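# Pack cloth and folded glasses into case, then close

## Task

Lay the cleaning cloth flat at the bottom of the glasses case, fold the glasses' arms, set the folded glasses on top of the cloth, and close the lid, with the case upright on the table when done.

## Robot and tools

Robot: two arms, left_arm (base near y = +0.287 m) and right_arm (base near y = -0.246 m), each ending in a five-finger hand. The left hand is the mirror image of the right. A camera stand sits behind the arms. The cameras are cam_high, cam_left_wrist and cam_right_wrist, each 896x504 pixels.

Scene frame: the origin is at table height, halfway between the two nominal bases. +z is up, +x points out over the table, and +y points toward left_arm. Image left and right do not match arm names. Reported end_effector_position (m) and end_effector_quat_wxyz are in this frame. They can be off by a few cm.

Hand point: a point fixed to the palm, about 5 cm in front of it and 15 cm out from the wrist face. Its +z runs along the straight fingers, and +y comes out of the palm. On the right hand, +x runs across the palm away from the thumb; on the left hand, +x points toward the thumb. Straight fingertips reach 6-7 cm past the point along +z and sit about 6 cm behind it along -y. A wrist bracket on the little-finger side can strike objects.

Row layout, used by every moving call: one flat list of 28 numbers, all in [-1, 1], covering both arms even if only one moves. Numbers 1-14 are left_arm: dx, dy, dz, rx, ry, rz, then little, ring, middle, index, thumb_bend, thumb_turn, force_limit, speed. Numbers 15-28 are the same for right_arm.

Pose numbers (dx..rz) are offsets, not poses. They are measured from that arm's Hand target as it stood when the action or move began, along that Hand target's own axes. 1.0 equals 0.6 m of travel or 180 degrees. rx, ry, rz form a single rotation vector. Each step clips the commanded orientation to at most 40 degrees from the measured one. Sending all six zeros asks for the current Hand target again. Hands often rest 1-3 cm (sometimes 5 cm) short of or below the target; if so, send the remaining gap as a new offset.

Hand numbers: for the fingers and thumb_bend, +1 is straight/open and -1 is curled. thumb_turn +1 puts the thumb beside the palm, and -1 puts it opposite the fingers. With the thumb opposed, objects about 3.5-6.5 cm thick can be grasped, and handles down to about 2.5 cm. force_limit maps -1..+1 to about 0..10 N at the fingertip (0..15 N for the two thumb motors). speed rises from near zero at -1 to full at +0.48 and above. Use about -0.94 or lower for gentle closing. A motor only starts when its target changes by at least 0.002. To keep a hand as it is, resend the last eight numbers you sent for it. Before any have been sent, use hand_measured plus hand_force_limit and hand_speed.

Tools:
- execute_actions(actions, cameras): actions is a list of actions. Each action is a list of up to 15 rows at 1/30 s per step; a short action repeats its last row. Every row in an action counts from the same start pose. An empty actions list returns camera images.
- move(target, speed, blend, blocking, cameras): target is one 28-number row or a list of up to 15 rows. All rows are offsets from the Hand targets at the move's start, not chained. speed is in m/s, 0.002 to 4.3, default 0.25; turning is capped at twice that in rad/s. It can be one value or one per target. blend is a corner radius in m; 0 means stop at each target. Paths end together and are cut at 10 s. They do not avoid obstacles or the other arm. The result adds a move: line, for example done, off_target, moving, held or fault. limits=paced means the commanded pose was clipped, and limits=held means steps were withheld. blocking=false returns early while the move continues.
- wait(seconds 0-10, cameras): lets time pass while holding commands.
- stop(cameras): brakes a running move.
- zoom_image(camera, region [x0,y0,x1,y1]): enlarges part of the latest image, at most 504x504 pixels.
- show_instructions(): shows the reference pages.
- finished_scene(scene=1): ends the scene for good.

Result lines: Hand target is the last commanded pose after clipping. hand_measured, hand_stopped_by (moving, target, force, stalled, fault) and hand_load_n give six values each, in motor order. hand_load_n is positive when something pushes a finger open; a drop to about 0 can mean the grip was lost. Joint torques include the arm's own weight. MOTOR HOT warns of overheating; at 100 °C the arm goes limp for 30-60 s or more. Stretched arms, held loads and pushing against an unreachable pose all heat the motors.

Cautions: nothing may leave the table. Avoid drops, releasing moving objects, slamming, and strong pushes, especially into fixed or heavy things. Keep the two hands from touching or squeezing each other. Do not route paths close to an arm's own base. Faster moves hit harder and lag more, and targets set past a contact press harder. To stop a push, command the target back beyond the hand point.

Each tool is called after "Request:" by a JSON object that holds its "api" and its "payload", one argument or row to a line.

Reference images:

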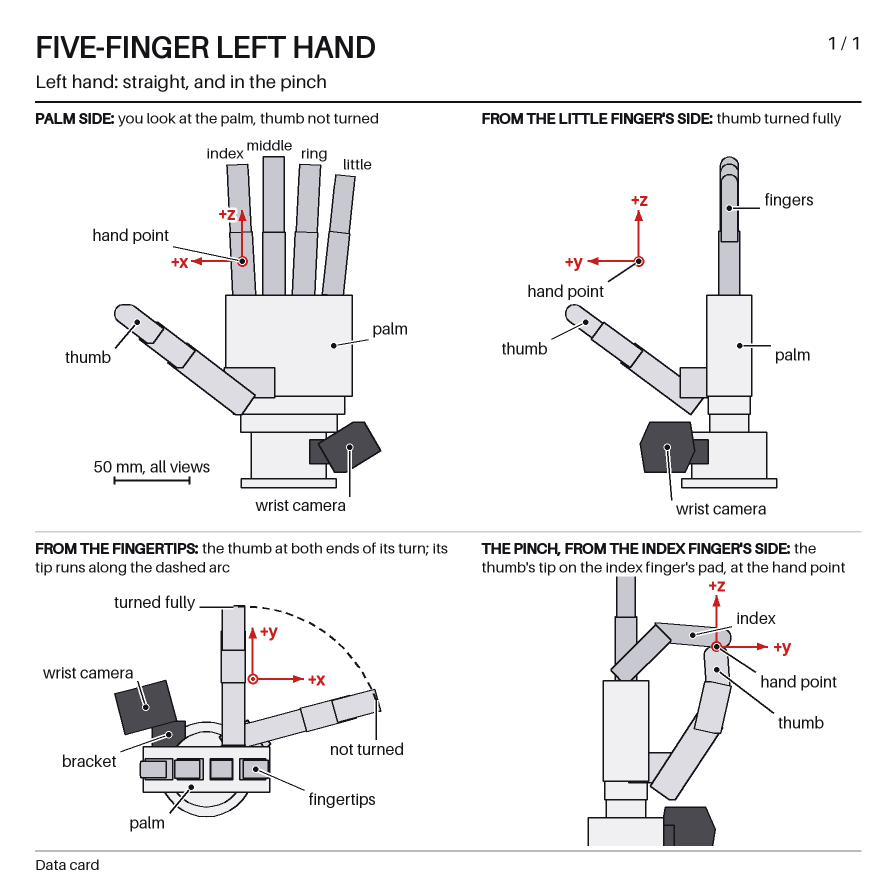

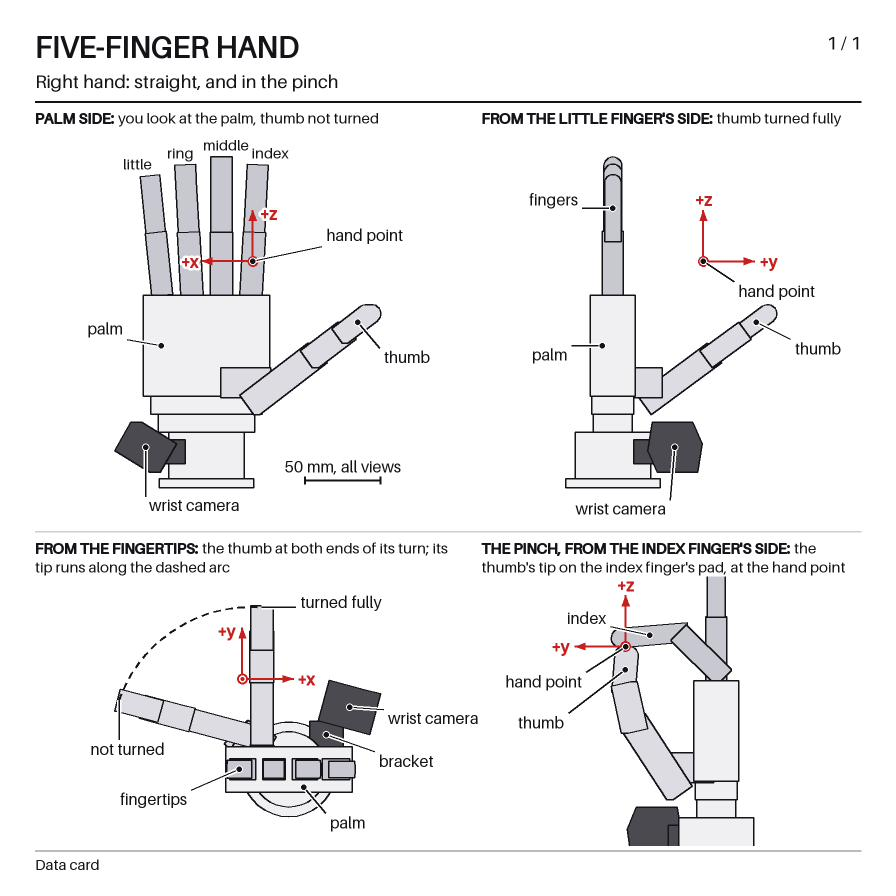

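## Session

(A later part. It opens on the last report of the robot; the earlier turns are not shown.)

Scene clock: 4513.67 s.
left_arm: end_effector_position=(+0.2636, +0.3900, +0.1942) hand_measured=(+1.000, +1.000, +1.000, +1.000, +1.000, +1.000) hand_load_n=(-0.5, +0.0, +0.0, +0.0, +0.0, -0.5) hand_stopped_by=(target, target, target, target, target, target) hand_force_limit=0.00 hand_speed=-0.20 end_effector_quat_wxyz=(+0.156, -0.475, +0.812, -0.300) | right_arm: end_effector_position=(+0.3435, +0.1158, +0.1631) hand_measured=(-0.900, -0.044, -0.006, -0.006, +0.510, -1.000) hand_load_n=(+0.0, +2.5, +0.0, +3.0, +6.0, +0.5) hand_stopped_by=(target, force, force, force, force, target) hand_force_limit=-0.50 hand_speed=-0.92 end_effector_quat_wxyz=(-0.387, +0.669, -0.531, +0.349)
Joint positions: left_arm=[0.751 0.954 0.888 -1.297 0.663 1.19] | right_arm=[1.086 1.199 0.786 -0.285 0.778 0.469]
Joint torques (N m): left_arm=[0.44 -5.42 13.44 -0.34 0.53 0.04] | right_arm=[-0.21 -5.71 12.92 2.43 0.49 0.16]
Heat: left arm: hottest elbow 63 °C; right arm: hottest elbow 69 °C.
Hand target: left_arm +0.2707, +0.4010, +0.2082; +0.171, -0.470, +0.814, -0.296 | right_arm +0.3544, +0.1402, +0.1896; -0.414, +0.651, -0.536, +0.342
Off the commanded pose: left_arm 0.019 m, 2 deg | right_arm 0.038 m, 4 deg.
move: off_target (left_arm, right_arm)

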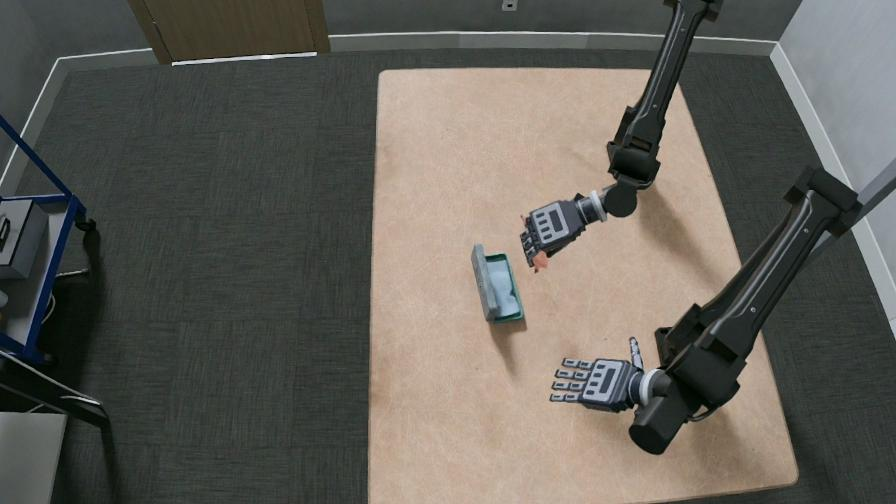

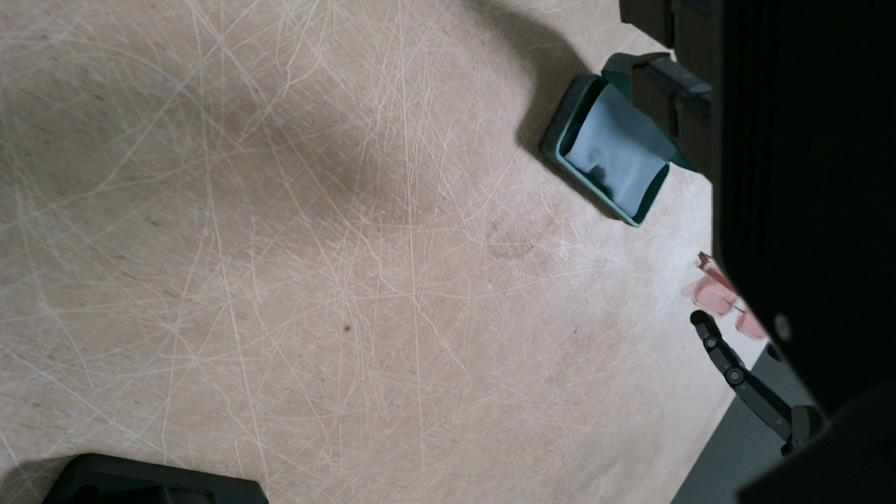

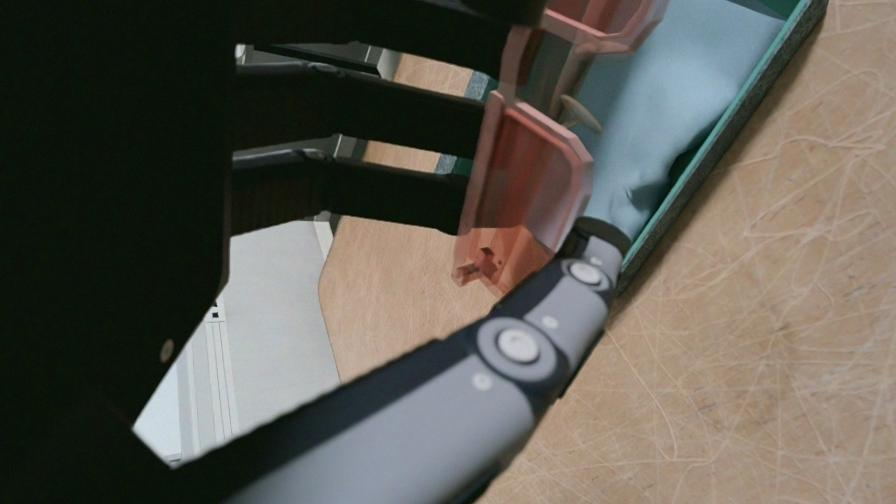

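Request:
{"api": "zoom_image", "payload": {
  "camera": "cam_left_wrist",
  "region": [660, 230, 800, 370]
}}

Request:
{"api": "zoom_image", "payload": {
  "camera": "cam_high",
  "region": [505, 195, 575, 285]
}}

Request:
{"api": "zoom_image", "payload": {
  "camera": "cam_right_wrist",
  "region": [420, 0, 720, 320]
}}

Scaled by 3.600 from the camera's 896x504 image, which has a finer 1280x720 frame.

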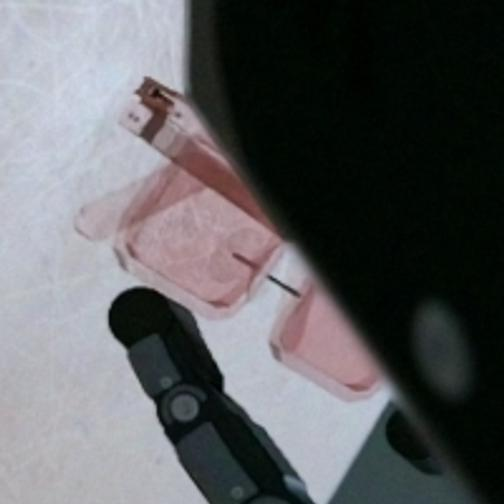

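Scaled by 5.600 from the camera's 896x504 image, which has a finer 1280x720 frame.

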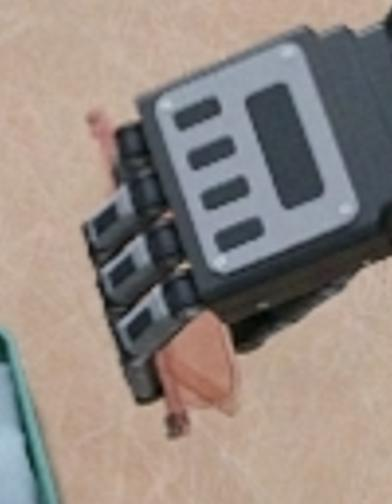

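Scaled by 1.575 from the camera's 896x504 image, which has a finer 1280x720 frame.

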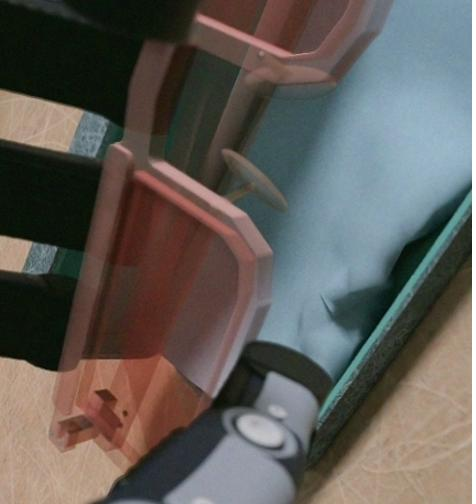

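Request:
{"api": "move", "payload": {
  "target": [0,0,0,0,0,0,1,1,1,1,1,1,0,-0.2,-0.0039,0.1167,0.1267,0,0,0,-0.9,-0.2,-0.2,-0.2,0.508,-1,-0.5,-0.92],
  "speed": 0.1,
  "cameras": ["all"]
}}

Request:
{"api": "zoom_image", "payload": {
  "camera": "cam_high",
  "region": [460, 220, 560, 330]
}}

Request:
{"api": "zoom_image", "payload": {
  "camera": "cam_left_wrist",
  "region": [520, 40, 760, 280]
}}

Scene clock: 4575.43 s.
left_arm: end_effector_position=(+0.2636, +0.3900, +0.1942) hand_measured=(+1.000, +1.000, +1.000, +1.000, +1.000, +1.000) hand_load_n=(+0.0, +0.0, +0.0, +0.0, +0.0, -0.5) hand_stopped_by=(target, target, target, target, target, target) hand_force_limit=0.00 hand_speed=-0.20 end_effector_quat_wxyz=(+0.156, -0.475, +0.812, -0.300) | right_arm: end_effector_position=(+0.3896, +0.1526, +0.1004) hand_measured=(-0.900, -0.044, -0.006, -0.006, +0.510, -1.000) hand_load_n=(+0.0, +3.0, +0.5, +2.5, +6.0, +0.5) hand_stopped_by=(target, force, force, force, force, target) hand_force_limit=-0.50 hand_speed=-0.92 end_effector_quat_wxyz=(-0.417, +0.649, -0.538, +0.339)
Joint positions: left_arm=[0.751 0.954 0.888 -1.297 0.663 1.19] | right_arm=[1.025 1.434 0.766 0.07 0.723 0.434]
Joint torques (N m): left_arm=[-0.09 -5.77 13.38 -0.42 0.55 0.04] | right_arm=[-1.03 -8 6.99 2.59 0.2 -0.04]
Heat: left arm: hottest elbow 63 °C; right arm: hottest elbow 64 °C.
Hand target: left_arm +0.2707, +0.4010, +0.2082; +0.171, -0.470, +0.814, -0.296 | right_arm +0.3926, +0.1499, +0.0940; -0.414, +0.651, -0.537, +0.342
Off the commanded pose: left_arm 0.019 m, 2 deg | right_arm 0.008 m, 1 deg.
move: off_target (left_arm)

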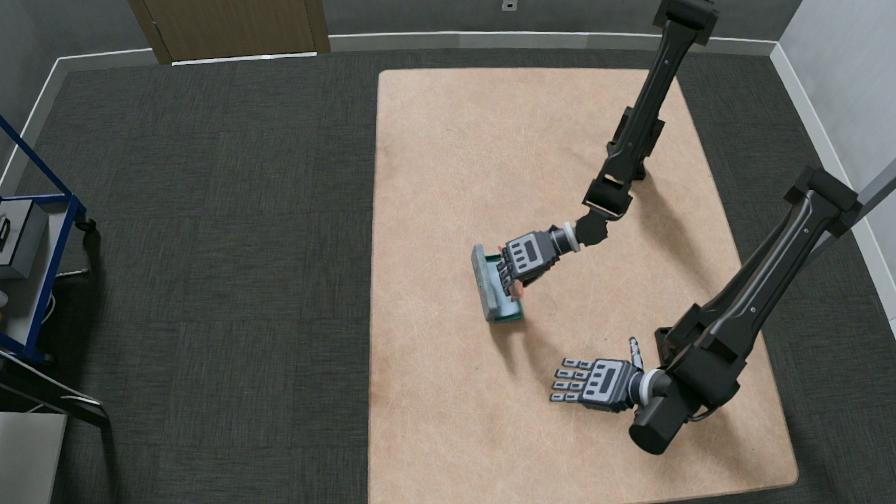

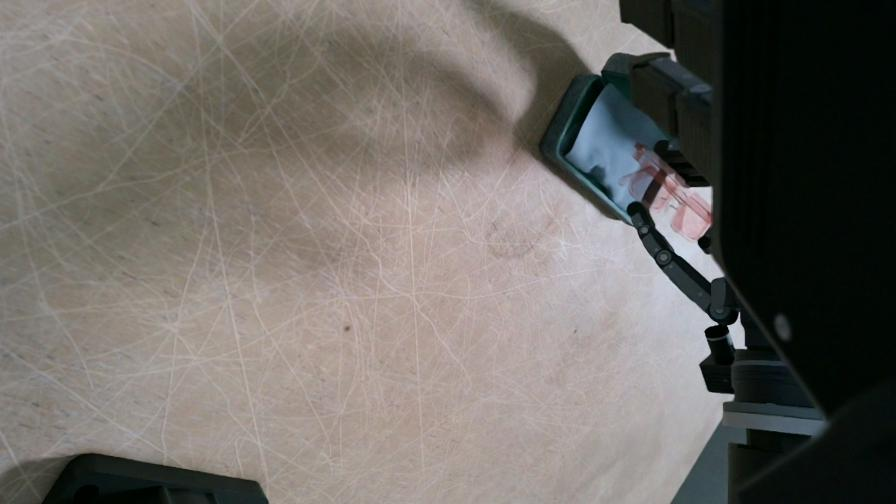

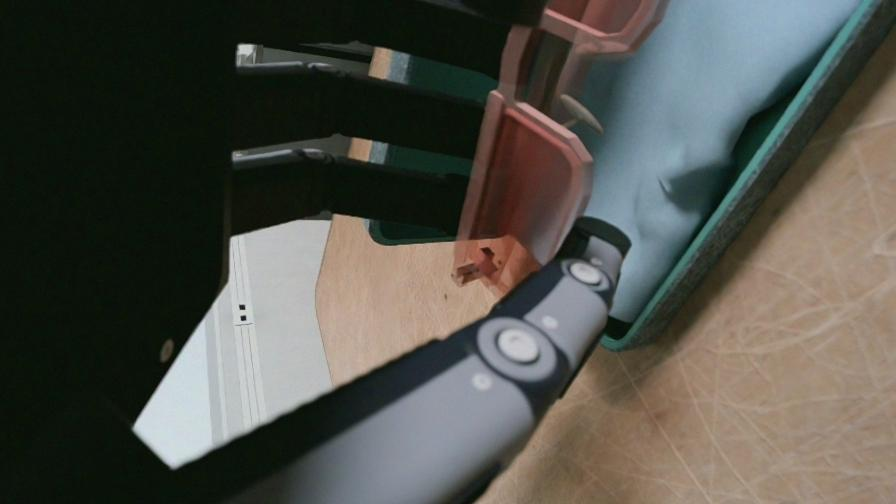

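Scaled by 4.582 from the camera's 896x504 image, which has a finer 1280x720 frame.

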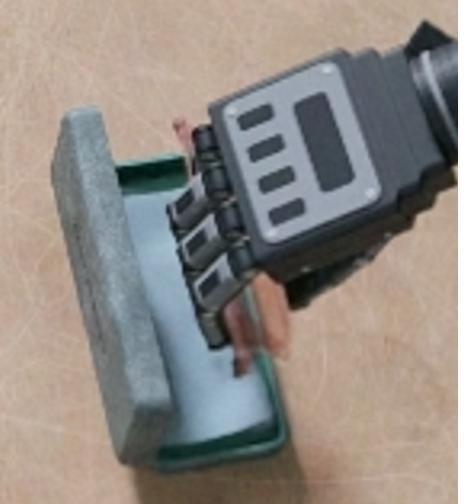

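Scaled by 2.100 from the camera's 896x504 image, which has a finer 1280x720 frame.

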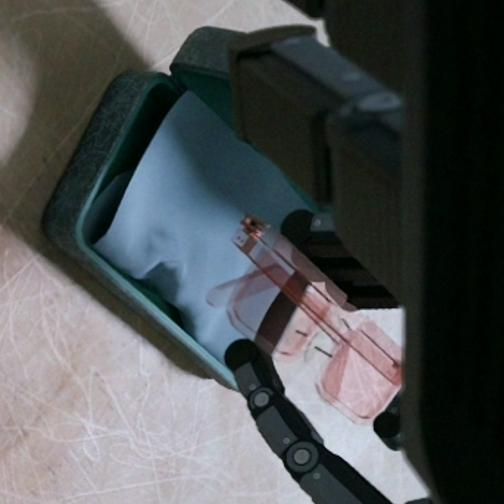

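Request:
{"api": "move", "payload": {
  "target": [0,0,0,0,0,0,1,1,1,1,1,1,0,-0.2,-0.0049,0.045,0.022,0,0,0,-0.9,-0.2,-0.2,-0.2,0.508,-1,-0.5,-0.92],
  "speed": 0.06,
  "cameras": ["all"]
}}

Request:
{"api": "zoom_image", "payload": {
  "camera": "cam_high",
  "region": [460, 230, 560, 340]
}}

Request:
{"api": "zoom_image", "payload": {
  "camera": "cam_left_wrist",
  "region": [520, 40, 760, 280]
}}

Scene clock: 4638.77 s.
left_arm: end_effector_position=(+0.2636, +0.3900, +0.1942) hand_measured=(+1.000, +1.000, +1.000, +1.000, +1.000, +1.000) hand_load_n=(+0.0, +0.0, +0.0, +0.0, +0.0, +0.0) hand_stopped_by=(target, target, target, target, target, target) hand_force_limit=0.00 hand_speed=-0.20 end_effector_quat_wxyz=(+0.156, -0.475, +0.812, -0.300) | right_arm: end_effector_position=(+0.3913, +0.1554, +0.0714) hand_measured=(-0.900, -0.044, -0.006, -0.006, +0.510, -1.000) hand_load_n=(+0.0, +2.5, +0.0, +2.5, +6.0, +0.5) hand_stopped_by=(target, force, force, force, force, target) hand_force_limit=-0.50 hand_speed=-0.92 end_effector_quat_wxyz=(-0.418, +0.649, -0.538, +0.339)
Joint positions: left_arm=[0.751 0.954 0.888 -1.297 0.663 1.19] | right_arm=[1.025 1.504 0.742 0.165 0.723 0.433]
Joint torques (N m): left_arm=[0.21 -6.07 13.26 -0.27 0.56 0.03] | right_arm=[-0.73 -8.47 6.37 2.55 0.33 -0.02]
Heat: left arm: hottest elbow 63 °C; right arm: hottest elbow 60 °C.
Hand target: left_arm +0.2707, +0.4010, +0.2082; +0.171, -0.470, +0.814, -0.296 | right_arm +0.3926, +0.1528, +0.0639; -0.414, +0.651, -0.536, +0.342
Off the commanded pose: left_arm 0.019 m, 2 deg | right_arm 0.008 m, 1 deg.
move: off_target (left_arm)

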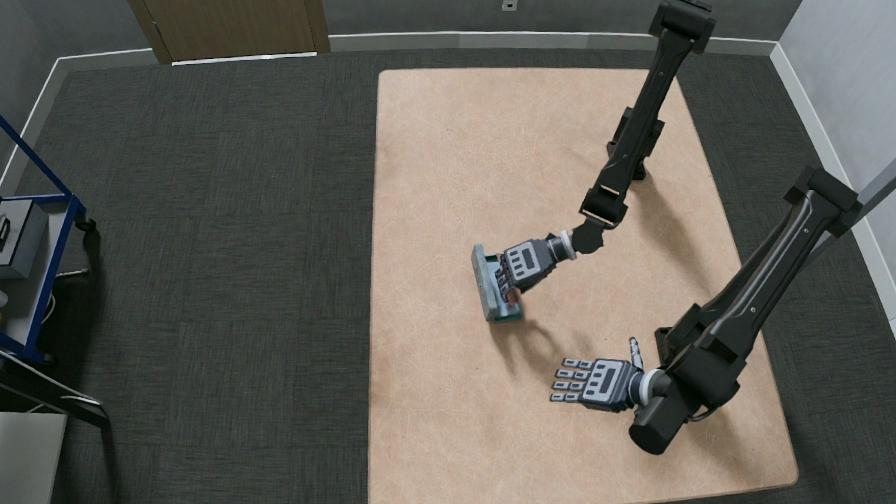

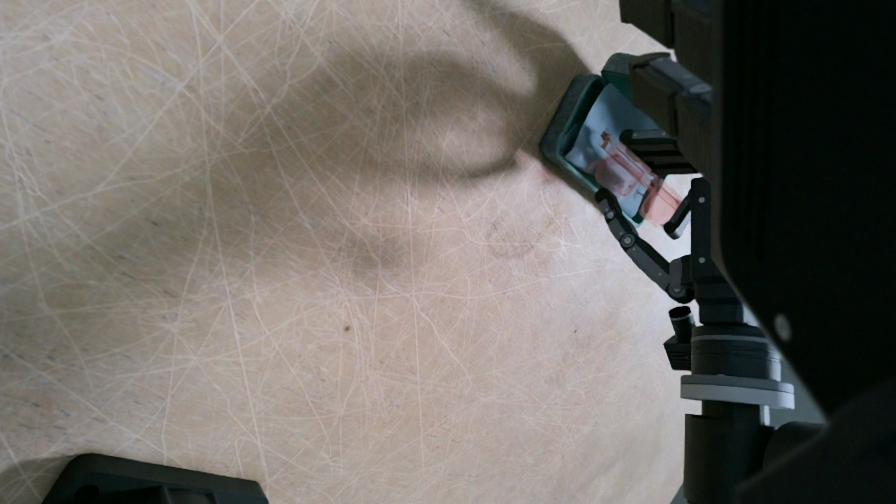

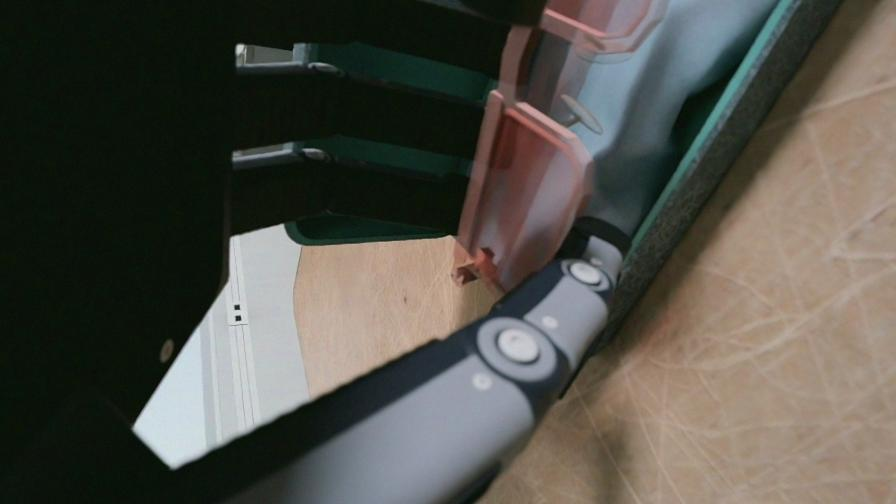

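Scaled by 4.582 from the camera's 896x504 image, which has a finer 1280x720 frame.

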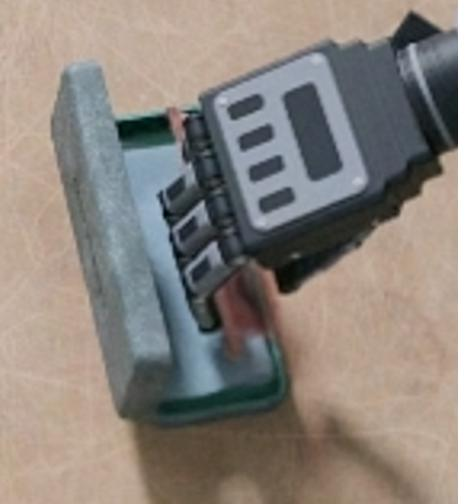

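Scaled by 2.100 from the camera's 896x504 image, which has a finer 1280x720 frame.

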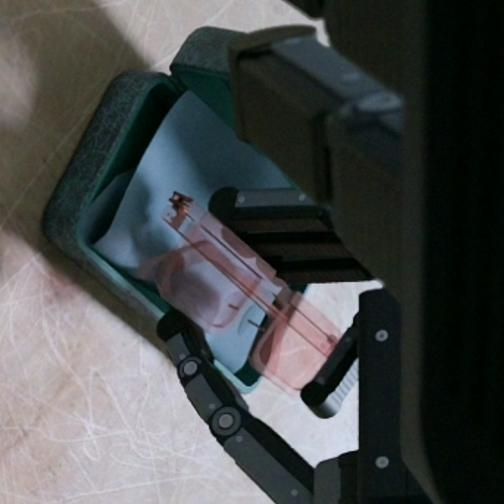

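Request:
{"api": "move", "payload": {
  "target": [
    [0,0,0,0,0,0,1,1,1,1,1,1,0,-0.2,0,0.0181,0.0085,0,0,0,-0.9,-0.2,-0.2,-0.2,0.508,-1,-0.5,-0.92],
    [0,0,0,0,0,0,1,1,1,1,1,1,0,-0.2,0.0015,0.0038,0.0395,0,0,0,-0.9,-0.2,-0.2,-0.2,0.508,-1,-0.5,-0.92]
  ],
  "speed": 0.04,
  "cameras": ["all"]
}}

Request:
{"api": "zoom_image", "payload": {
  "camera": "cam_high",
  "region": [460, 230, 560, 340]
}}

Request:
{"api": "zoom_image", "payload": {
  "camera": "cam_left_wrist",
  "region": [520, 40, 760, 280]
}}

Scene clock: 4786.43 s.
left_arm: end_effector_position=(+0.2636, +0.3900, +0.1942) hand_measured=(+1.000, +1.000, +1.000, +1.000, +1.000, +1.000) hand_load_n=(+0.0, +0.0, +0.0, +0.0, +0.0, +0.0) hand_stopped_by=(target, target, target, target, target, target) hand_force_limit=0.00 hand_speed=-0.20 end_effector_quat_wxyz=(+0.156, -0.475, +0.812, -0.300) | right_arm: end_effector_position=(+0.4008, +0.1511, +0.0525) hand_measured=(-0.900, -0.044, -0.006, -0.006, +0.510, -1.000) hand_load_n=(+0.0, +2.5, +0.5, +2.5, +5.5, +0.0) hand_stopped_by=(target, force, force, force, force, target) hand_force_limit=-0.50 hand_speed=-0.92 end_effector_quat_wxyz=(-0.414, +0.653, -0.538, +0.337)
Joint positions: left_arm=[0.751 0.954 0.888 -1.297 0.663 1.19] | right_arm=[0.997 1.55 0.732 0.225 0.694 0.414]
Joint torques (N m): left_arm=[0.38 -5.6 13.37 -0.34 0.56 0.05] | right_arm=[-1.44 -7.82 8.57 2.32 0.23 -0.1]
Heat: left arm: hottest elbow 63 °C; right arm: hottest elbow 54 °C.
Hand target: left_arm +0.2707, +0.4010, +0.2082; +0.171, -0.470, +0.814, -0.296 | right_arm +0.4129, +0.1559, +0.0518; -0.414, +0.651, -0.537, +0.342
Off the commanded pose: left_arm 0.019 m, 2 deg | right_arm 0.013 m, 1 deg.
move: off_target (left_arm, right_arm)

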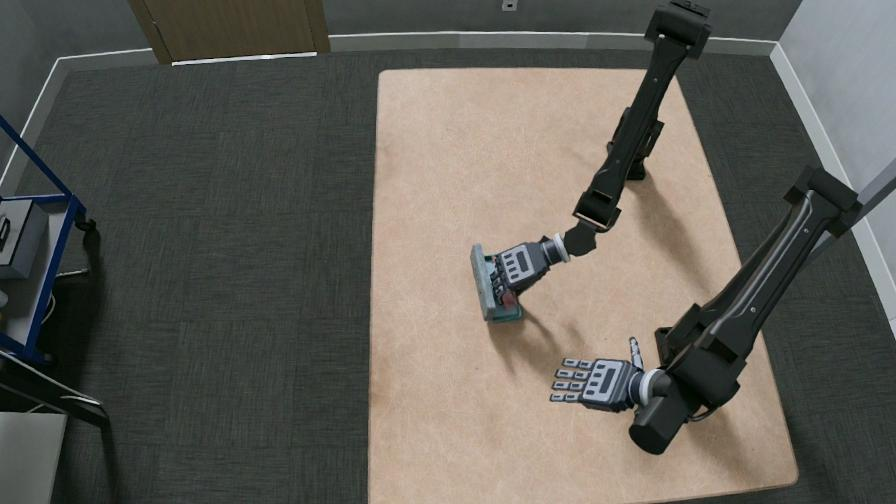

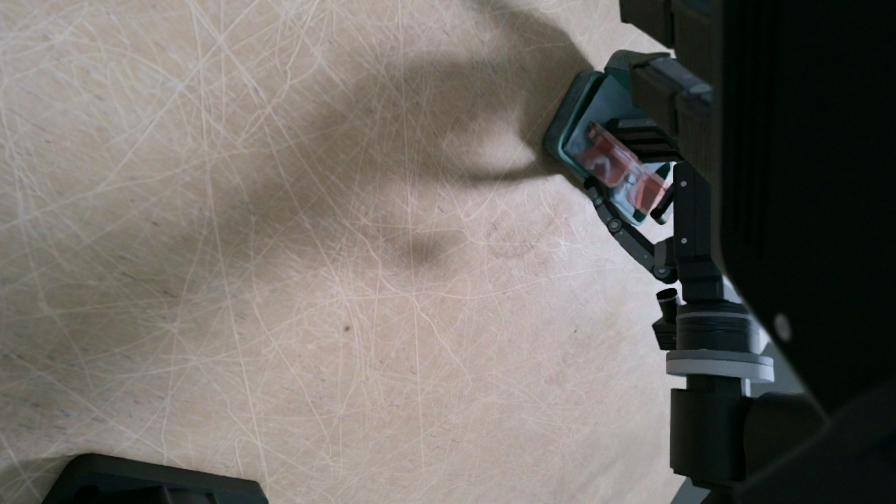

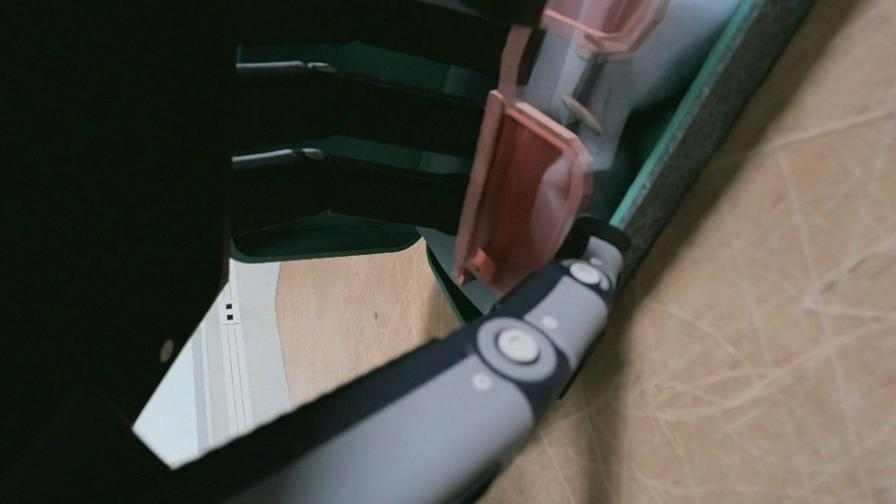

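Scaled by 4.582 from the camera's 896x504 image, which has a finer 1280x720 frame.

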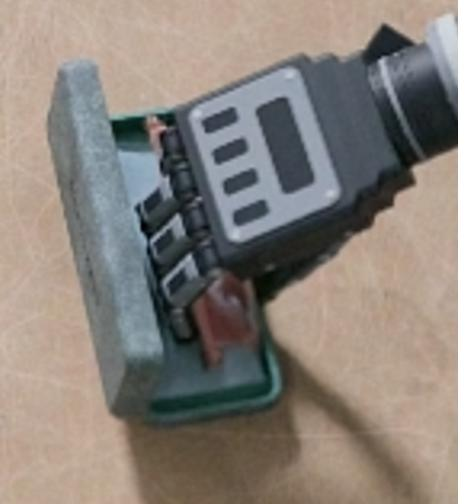

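Scaled by 2.100 from the camera's 896x504 image, which has a finer 1280x720 frame.

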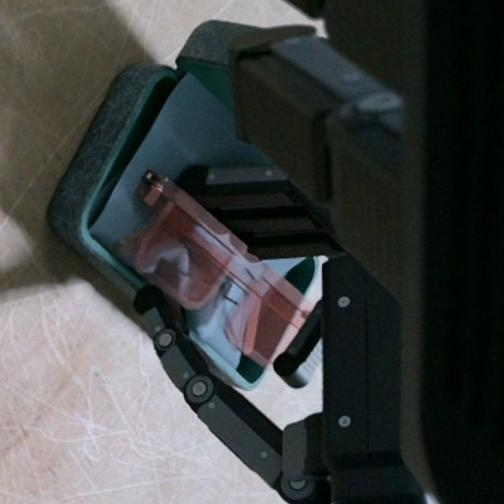

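Request:
{"api": "move", "payload": {
  "target": [0,0,0,0,0,0,1,1,1,1,1,1,0,-0.2,-0.0062,-0.0331,-0.0359,0,0,0,-0.9,-0.2,-0.2,-0.2,0.508,-1,-0.5,-0.92],
  "speed": 0.04,
  "cameras": ["cam_right_wrist"]
}}

Scene clock: 4817.23 s.
left_arm: end_effector_position=(+0.2636, +0.3900, +0.1942) hand_measured=(+1.000, +1.000, +1.000, +1.000, +1.000, +1.000) hand_load_n=(+0.0, +0.0, +0.0, +0.0, +0.0, +0.0) hand_stopped_by=(target, target, target, target, target, target) hand_force_limit=0.00 hand_speed=-0.20 end_effector_quat_wxyz=(+0.156, -0.475, +0.812, -0.300) | right_arm: end_effector_position=(+0.3952, +0.1409, +0.0579) hand_measured=(-0.900, -0.044, -0.006, -0.006, +0.510, -1.000) hand_load_n=(+0.0, +2.5, +0.5, +2.5, +6.0, +0.5) hand_stopped_by=(target, force, force, force, force, target) hand_force_limit=-0.50 hand_speed=-0.92 end_effector_quat_wxyz=(-0.397, +0.660, -0.537, +0.345)
Joint positions: left_arm=[0.751 0.954 0.888 -1.297 0.663 1.19] | right_arm=[1.001 1.514 0.732 0.151 0.711 0.414]
Joint torques (N m): left_arm=[0.5 -5.71 13.37 -0.34 0.53 0.04] | right_arm=[0.09 -10.17 9.72 1.24 0.43 0.08]
Heat: left arm: hottest elbow 63 °C; right arm: hottest elbow 55 °C.
Hand target: left_arm +0.2707, +0.4010, +0.2082; +0.171, -0.470, +0.814, -0.296 | right_arm +0.4012, +0.1574, +0.0789; -0.414, +0.651, -0.537, +0.342
Off the commanded pose: left_arm 0.019 m, 2 deg | right_arm 0.027 m, 2 deg.
move: off_target (left_arm, right_arm)
Images, in order (width x height): cam_right_wrist 896x504.

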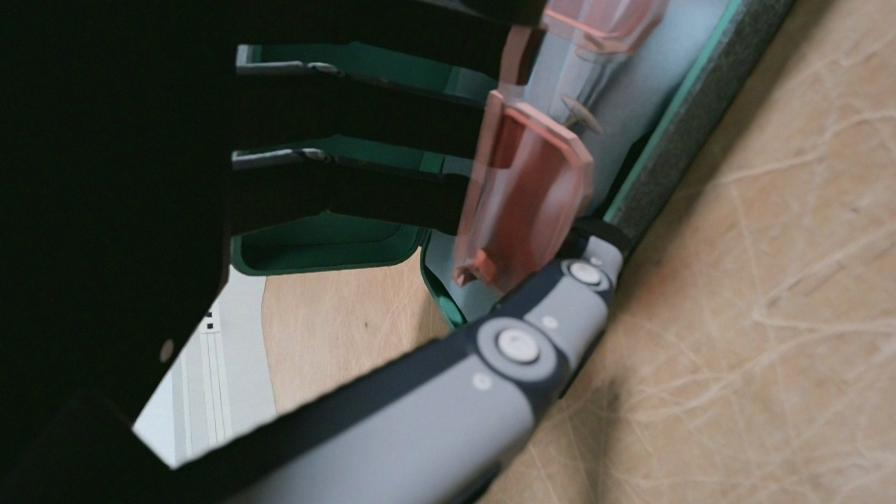

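Request:
{"api": "wait", "payload": {
  "seconds": 0.1,
  "cameras": ["all"]
}}

Request:
{"api": "zoom_image", "payload": {
  "camera": "cam_left_wrist",
  "region": [520, 40, 760, 280]
}}

Request:
{"api": "zoom_image", "payload": {
  "camera": "cam_high",
  "region": [460, 230, 560, 340]
}}

Scene clock: 4825.13 s.
left_arm: end_effector_position=(+0.2636, +0.3900, +0.1942) hand_measured=(+1.000, +1.000, +1.000, +1.000, +1.000, +1.000) hand_load_n=(+0.0, +0.0, +0.0, +0.0, +0.0, -0.5) hand_stopped_by=(target, target, target, target, target, target) hand_force_limit=0.00 hand_speed=-0.20 end_effector_quat_wxyz=(+0.156, -0.475, +0.812, -0.300) | right_arm: end_effector_position=(+0.3952, +0.1408, +0.0580) hand_measured=(-0.900, -0.044, -0.006, -0.006, +0.510, -1.000) hand_load_n=(+0.0, +2.5, +0.5, +2.5, +6.0, +0.5) hand_stopped_by=(target, force, force, force, force, target) hand_force_limit=-0.50 hand_speed=-0.92 end_effector_quat_wxyz=(-0.397, +0.660, -0.537, +0.345)
Joint positions: left_arm=[0.751 0.954 0.888 -1.297 0.663 1.19] | right_arm=[1.001 1.514 0.732 0.151 0.712 0.414]
Joint torques (N m): left_arm=[0.56 -5.89 13.24 -0.35 0.56 0.05] | right_arm=[-0.09 -10.23 9.7 1.25 0.43 0.08]
Heat: left arm: hottest elbow 63 °C; right arm: hottest elbow 56 °C.
Hand target: left_arm +0.2707, +0.4010, +0.2082; +0.171, -0.470, +0.814, -0.296 | right_arm +0.4013, +0.1574, +0.0790; -0.414, +0.651, -0.537, +0.342
Off the commanded pose: left_arm 0.019 m, 2 deg | right_arm 0.027 m, 2 deg.
wait: 0.10 s; at rest from the start

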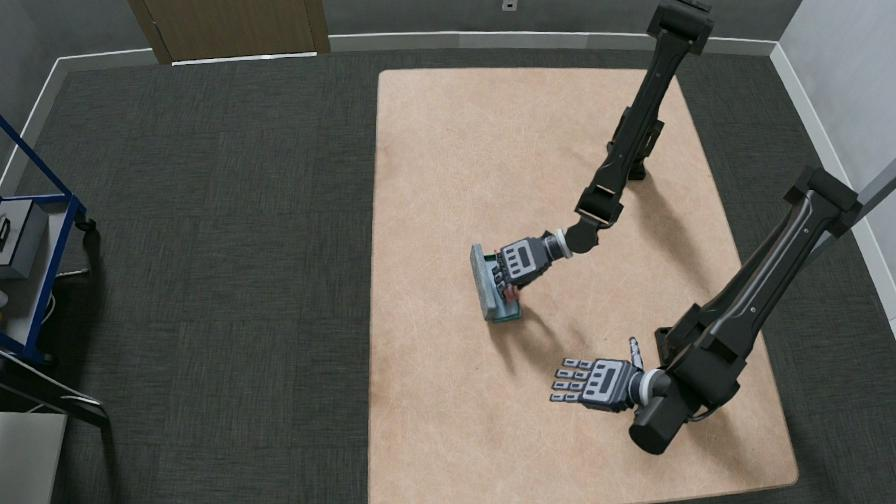

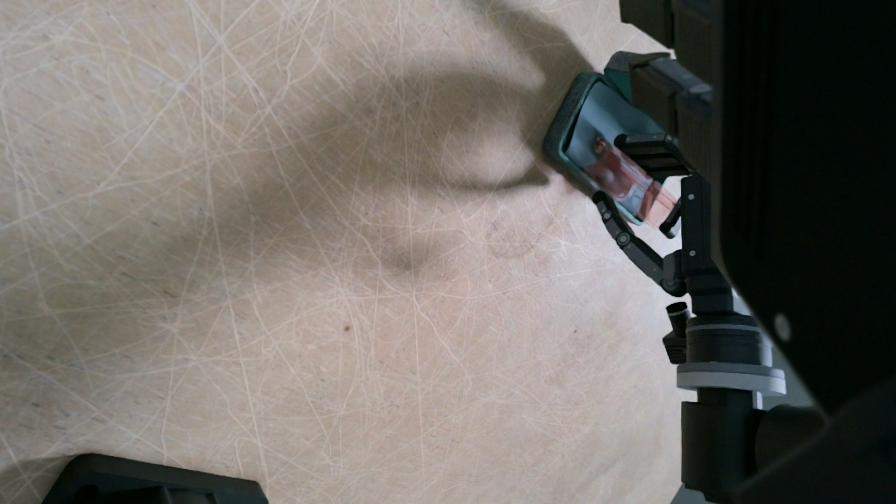

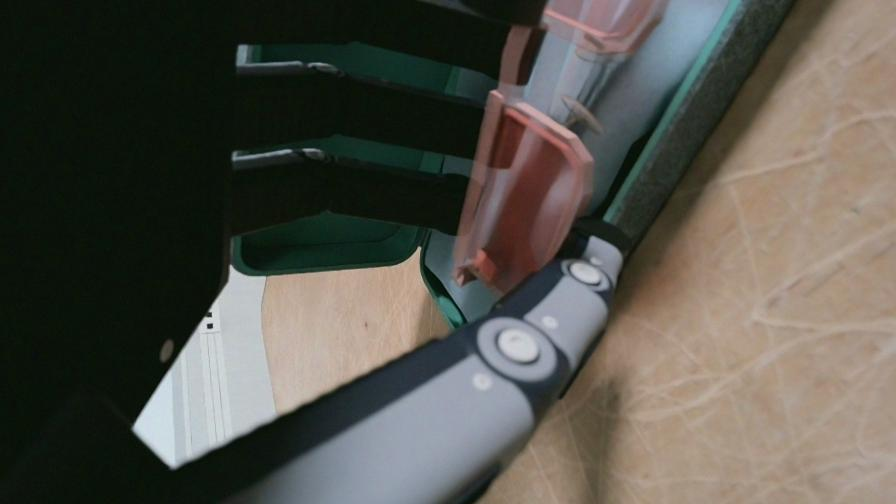

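Scaled by 2.100 from the camera's 896x504 image, which has a finer 1280x720 frame.

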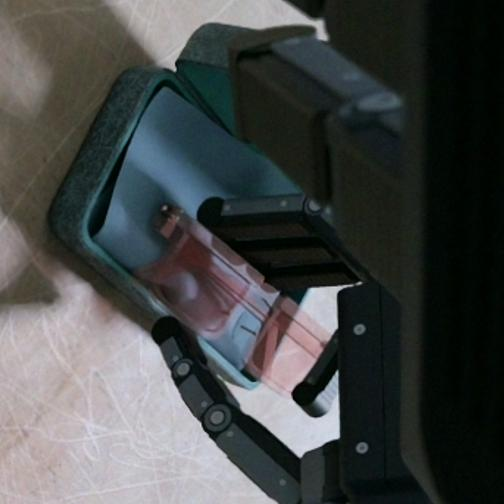

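Scaled by 4.582 from the camera's 896x504 image, which has a finer 1280x720 frame.

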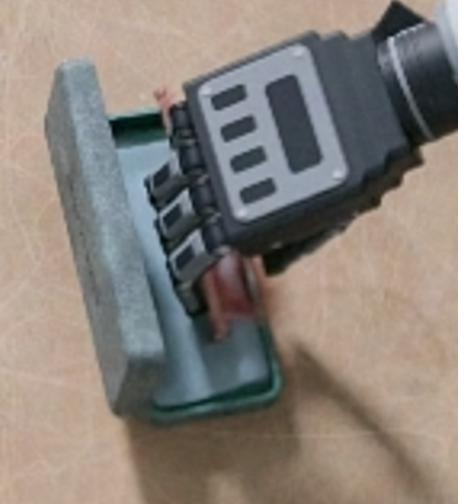

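Request:
{"api": "move", "payload": {
  "target": [
    [0,0,0,0,0,0,1,1,1,1,1,1,0,-0.2,-0.0022,-0.0593,-0.0147,0,0,0,-0.9,-0.2,-0.2,-0.2,0.508,-1,-0.5,-0.92],
    [0,0,0,0,0,0,1,1,1,1,1,1,0,-0.2,0.0033,0.032,0.0302,0,0,0,-0.9,-0.2,-0.2,-0.2,0.508,-1,-0.5,-0.92]
  ],
  "speed": 0.06,
  "cameras": ["all"]
}}

Request:
{"api": "zoom_image", "payload": {
  "camera": "cam_left_wrist",
  "region": [520, 40, 760, 280]
}}

Request:
{"api": "zoom_image", "payload": {
  "camera": "cam_high",
  "region": [460, 230, 560, 340]
}}

Scene clock: 4864.73 s.
left_arm: end_effector_position=(+0.2636, +0.3900, +0.1942) hand_measured=(+1.000, +1.000, +1.000, +1.000, +1.000, +1.000) hand_load_n=(+0.0, +0.0, -0.5, +0.0, +0.0, +0.0) hand_stopped_by=(target, target, target, target, target, target) hand_force_limit=0.00 hand_speed=-0.20 end_effector_quat_wxyz=(+0.156, -0.475, +0.812, -0.300) | right_arm: end_effector_position=(+0.4074, +0.1610, +0.0624) hand_measured=(-0.900, -0.044, -0.006, -0.006, +0.510, -1.000) hand_load_n=(+0.0, +2.5, +0.5, +2.5, +6.0, +0.0) hand_stopped_by=(target, force, force, force, force, target) hand_force_limit=-0.50 hand_speed=-0.92 end_effector_quat_wxyz=(-0.419, +0.648, -0.538, +0.339)
Joint positions: left_arm=[0.751 0.954 0.888 -1.297 0.663 1.19] | right_arm=[0.999 1.556 0.766 0.209 0.701 0.414]
Joint torques (N m): left_arm=[0.44 -5.54 13.31 -0.28 0.55 0.06] | right_arm=[-1.08 -8.94 6.24 2.58 0.19 -0.03]
Heat: left arm: hottest elbow 64 °C; right arm: hottest elbow 57 °C.
Hand target: left_arm +0.2707, +0.4010, +0.2082; +0.171, -0.470, +0.814, -0.296 | right_arm +0.4099, +0.1570, +0.0539; -0.414, +0.651, -0.537, +0.342
Off the commanded pose: left_arm 0.019 m, 2 deg | right_arm 0.010 m, 1 deg.
move: off_target (left_arm)

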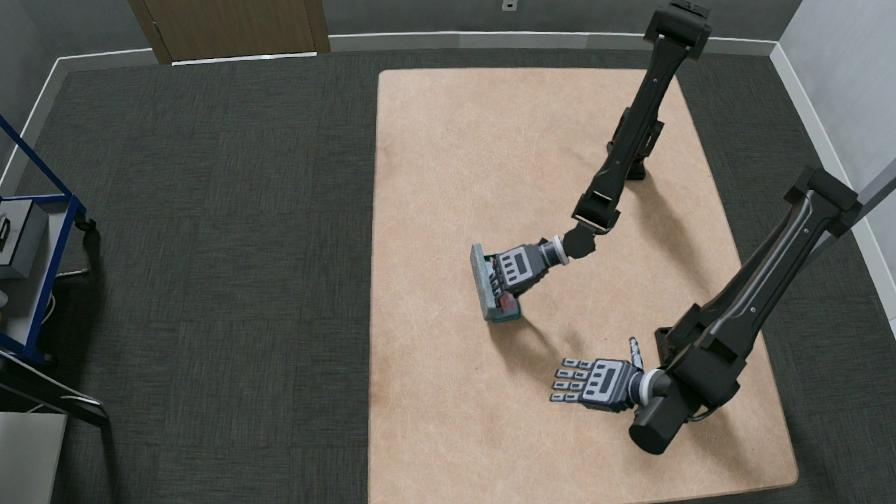

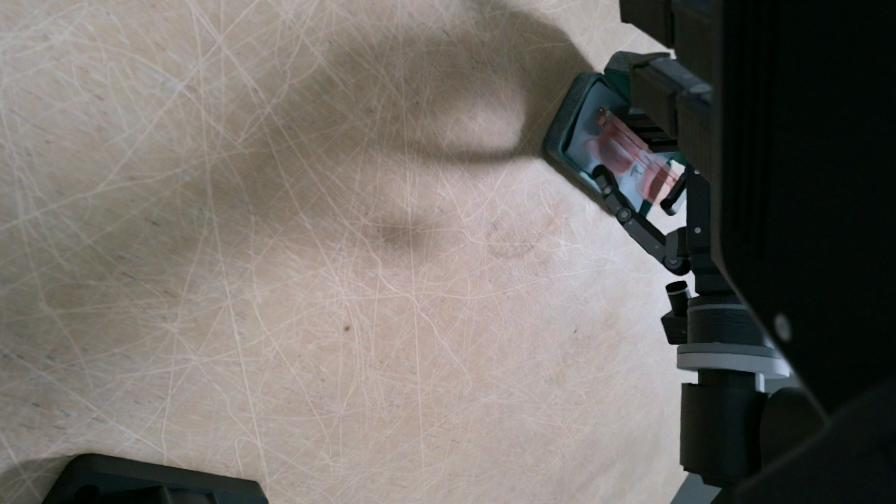

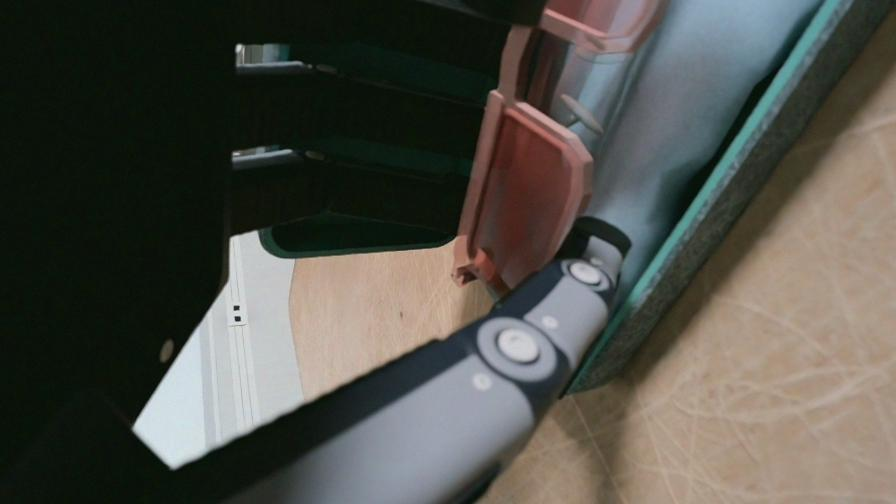

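Scaled by 2.100 from the camera's 896x504 image, which has a finer 1280x720 frame.

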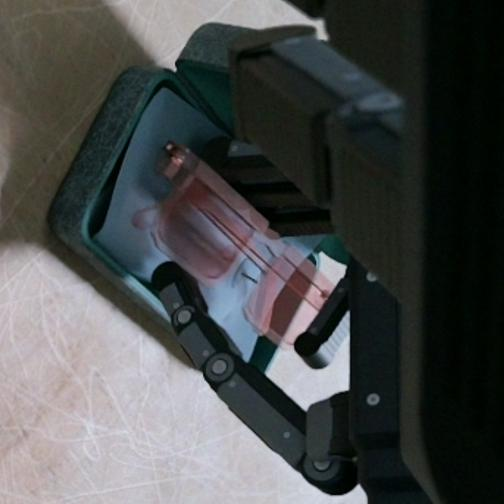

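Scaled by 4.582 from the camera's 896x504 image, which has a finer 1280x720 frame.

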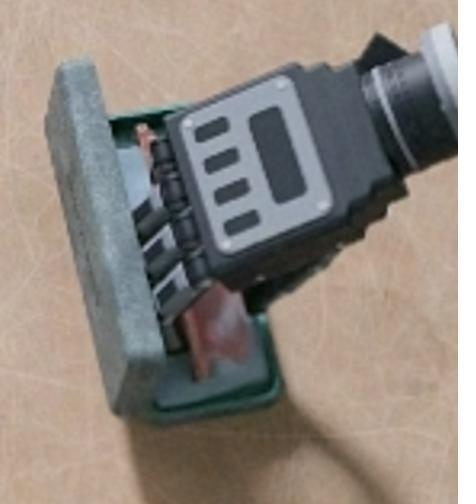

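Request:
{"api": "zoom_image", "payload": {
  "camera": "cam_high",
  "region": [468, 240, 530, 325]
}}

Request:
{"api": "zoom_image", "payload": {
  "camera": "cam_left_wrist",
  "region": [540, 60, 720, 240]
}}

Scaled by 5.929 from the camera's 896x504 image, which has a finer 1280x720 frame.

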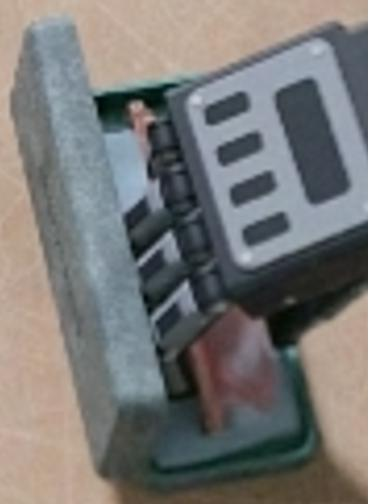

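Scaled by 2.800 from the camera's 896x504 image, which has a finer 1280x720 frame.

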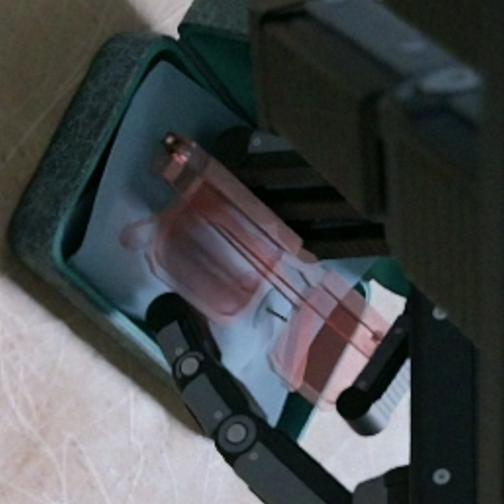

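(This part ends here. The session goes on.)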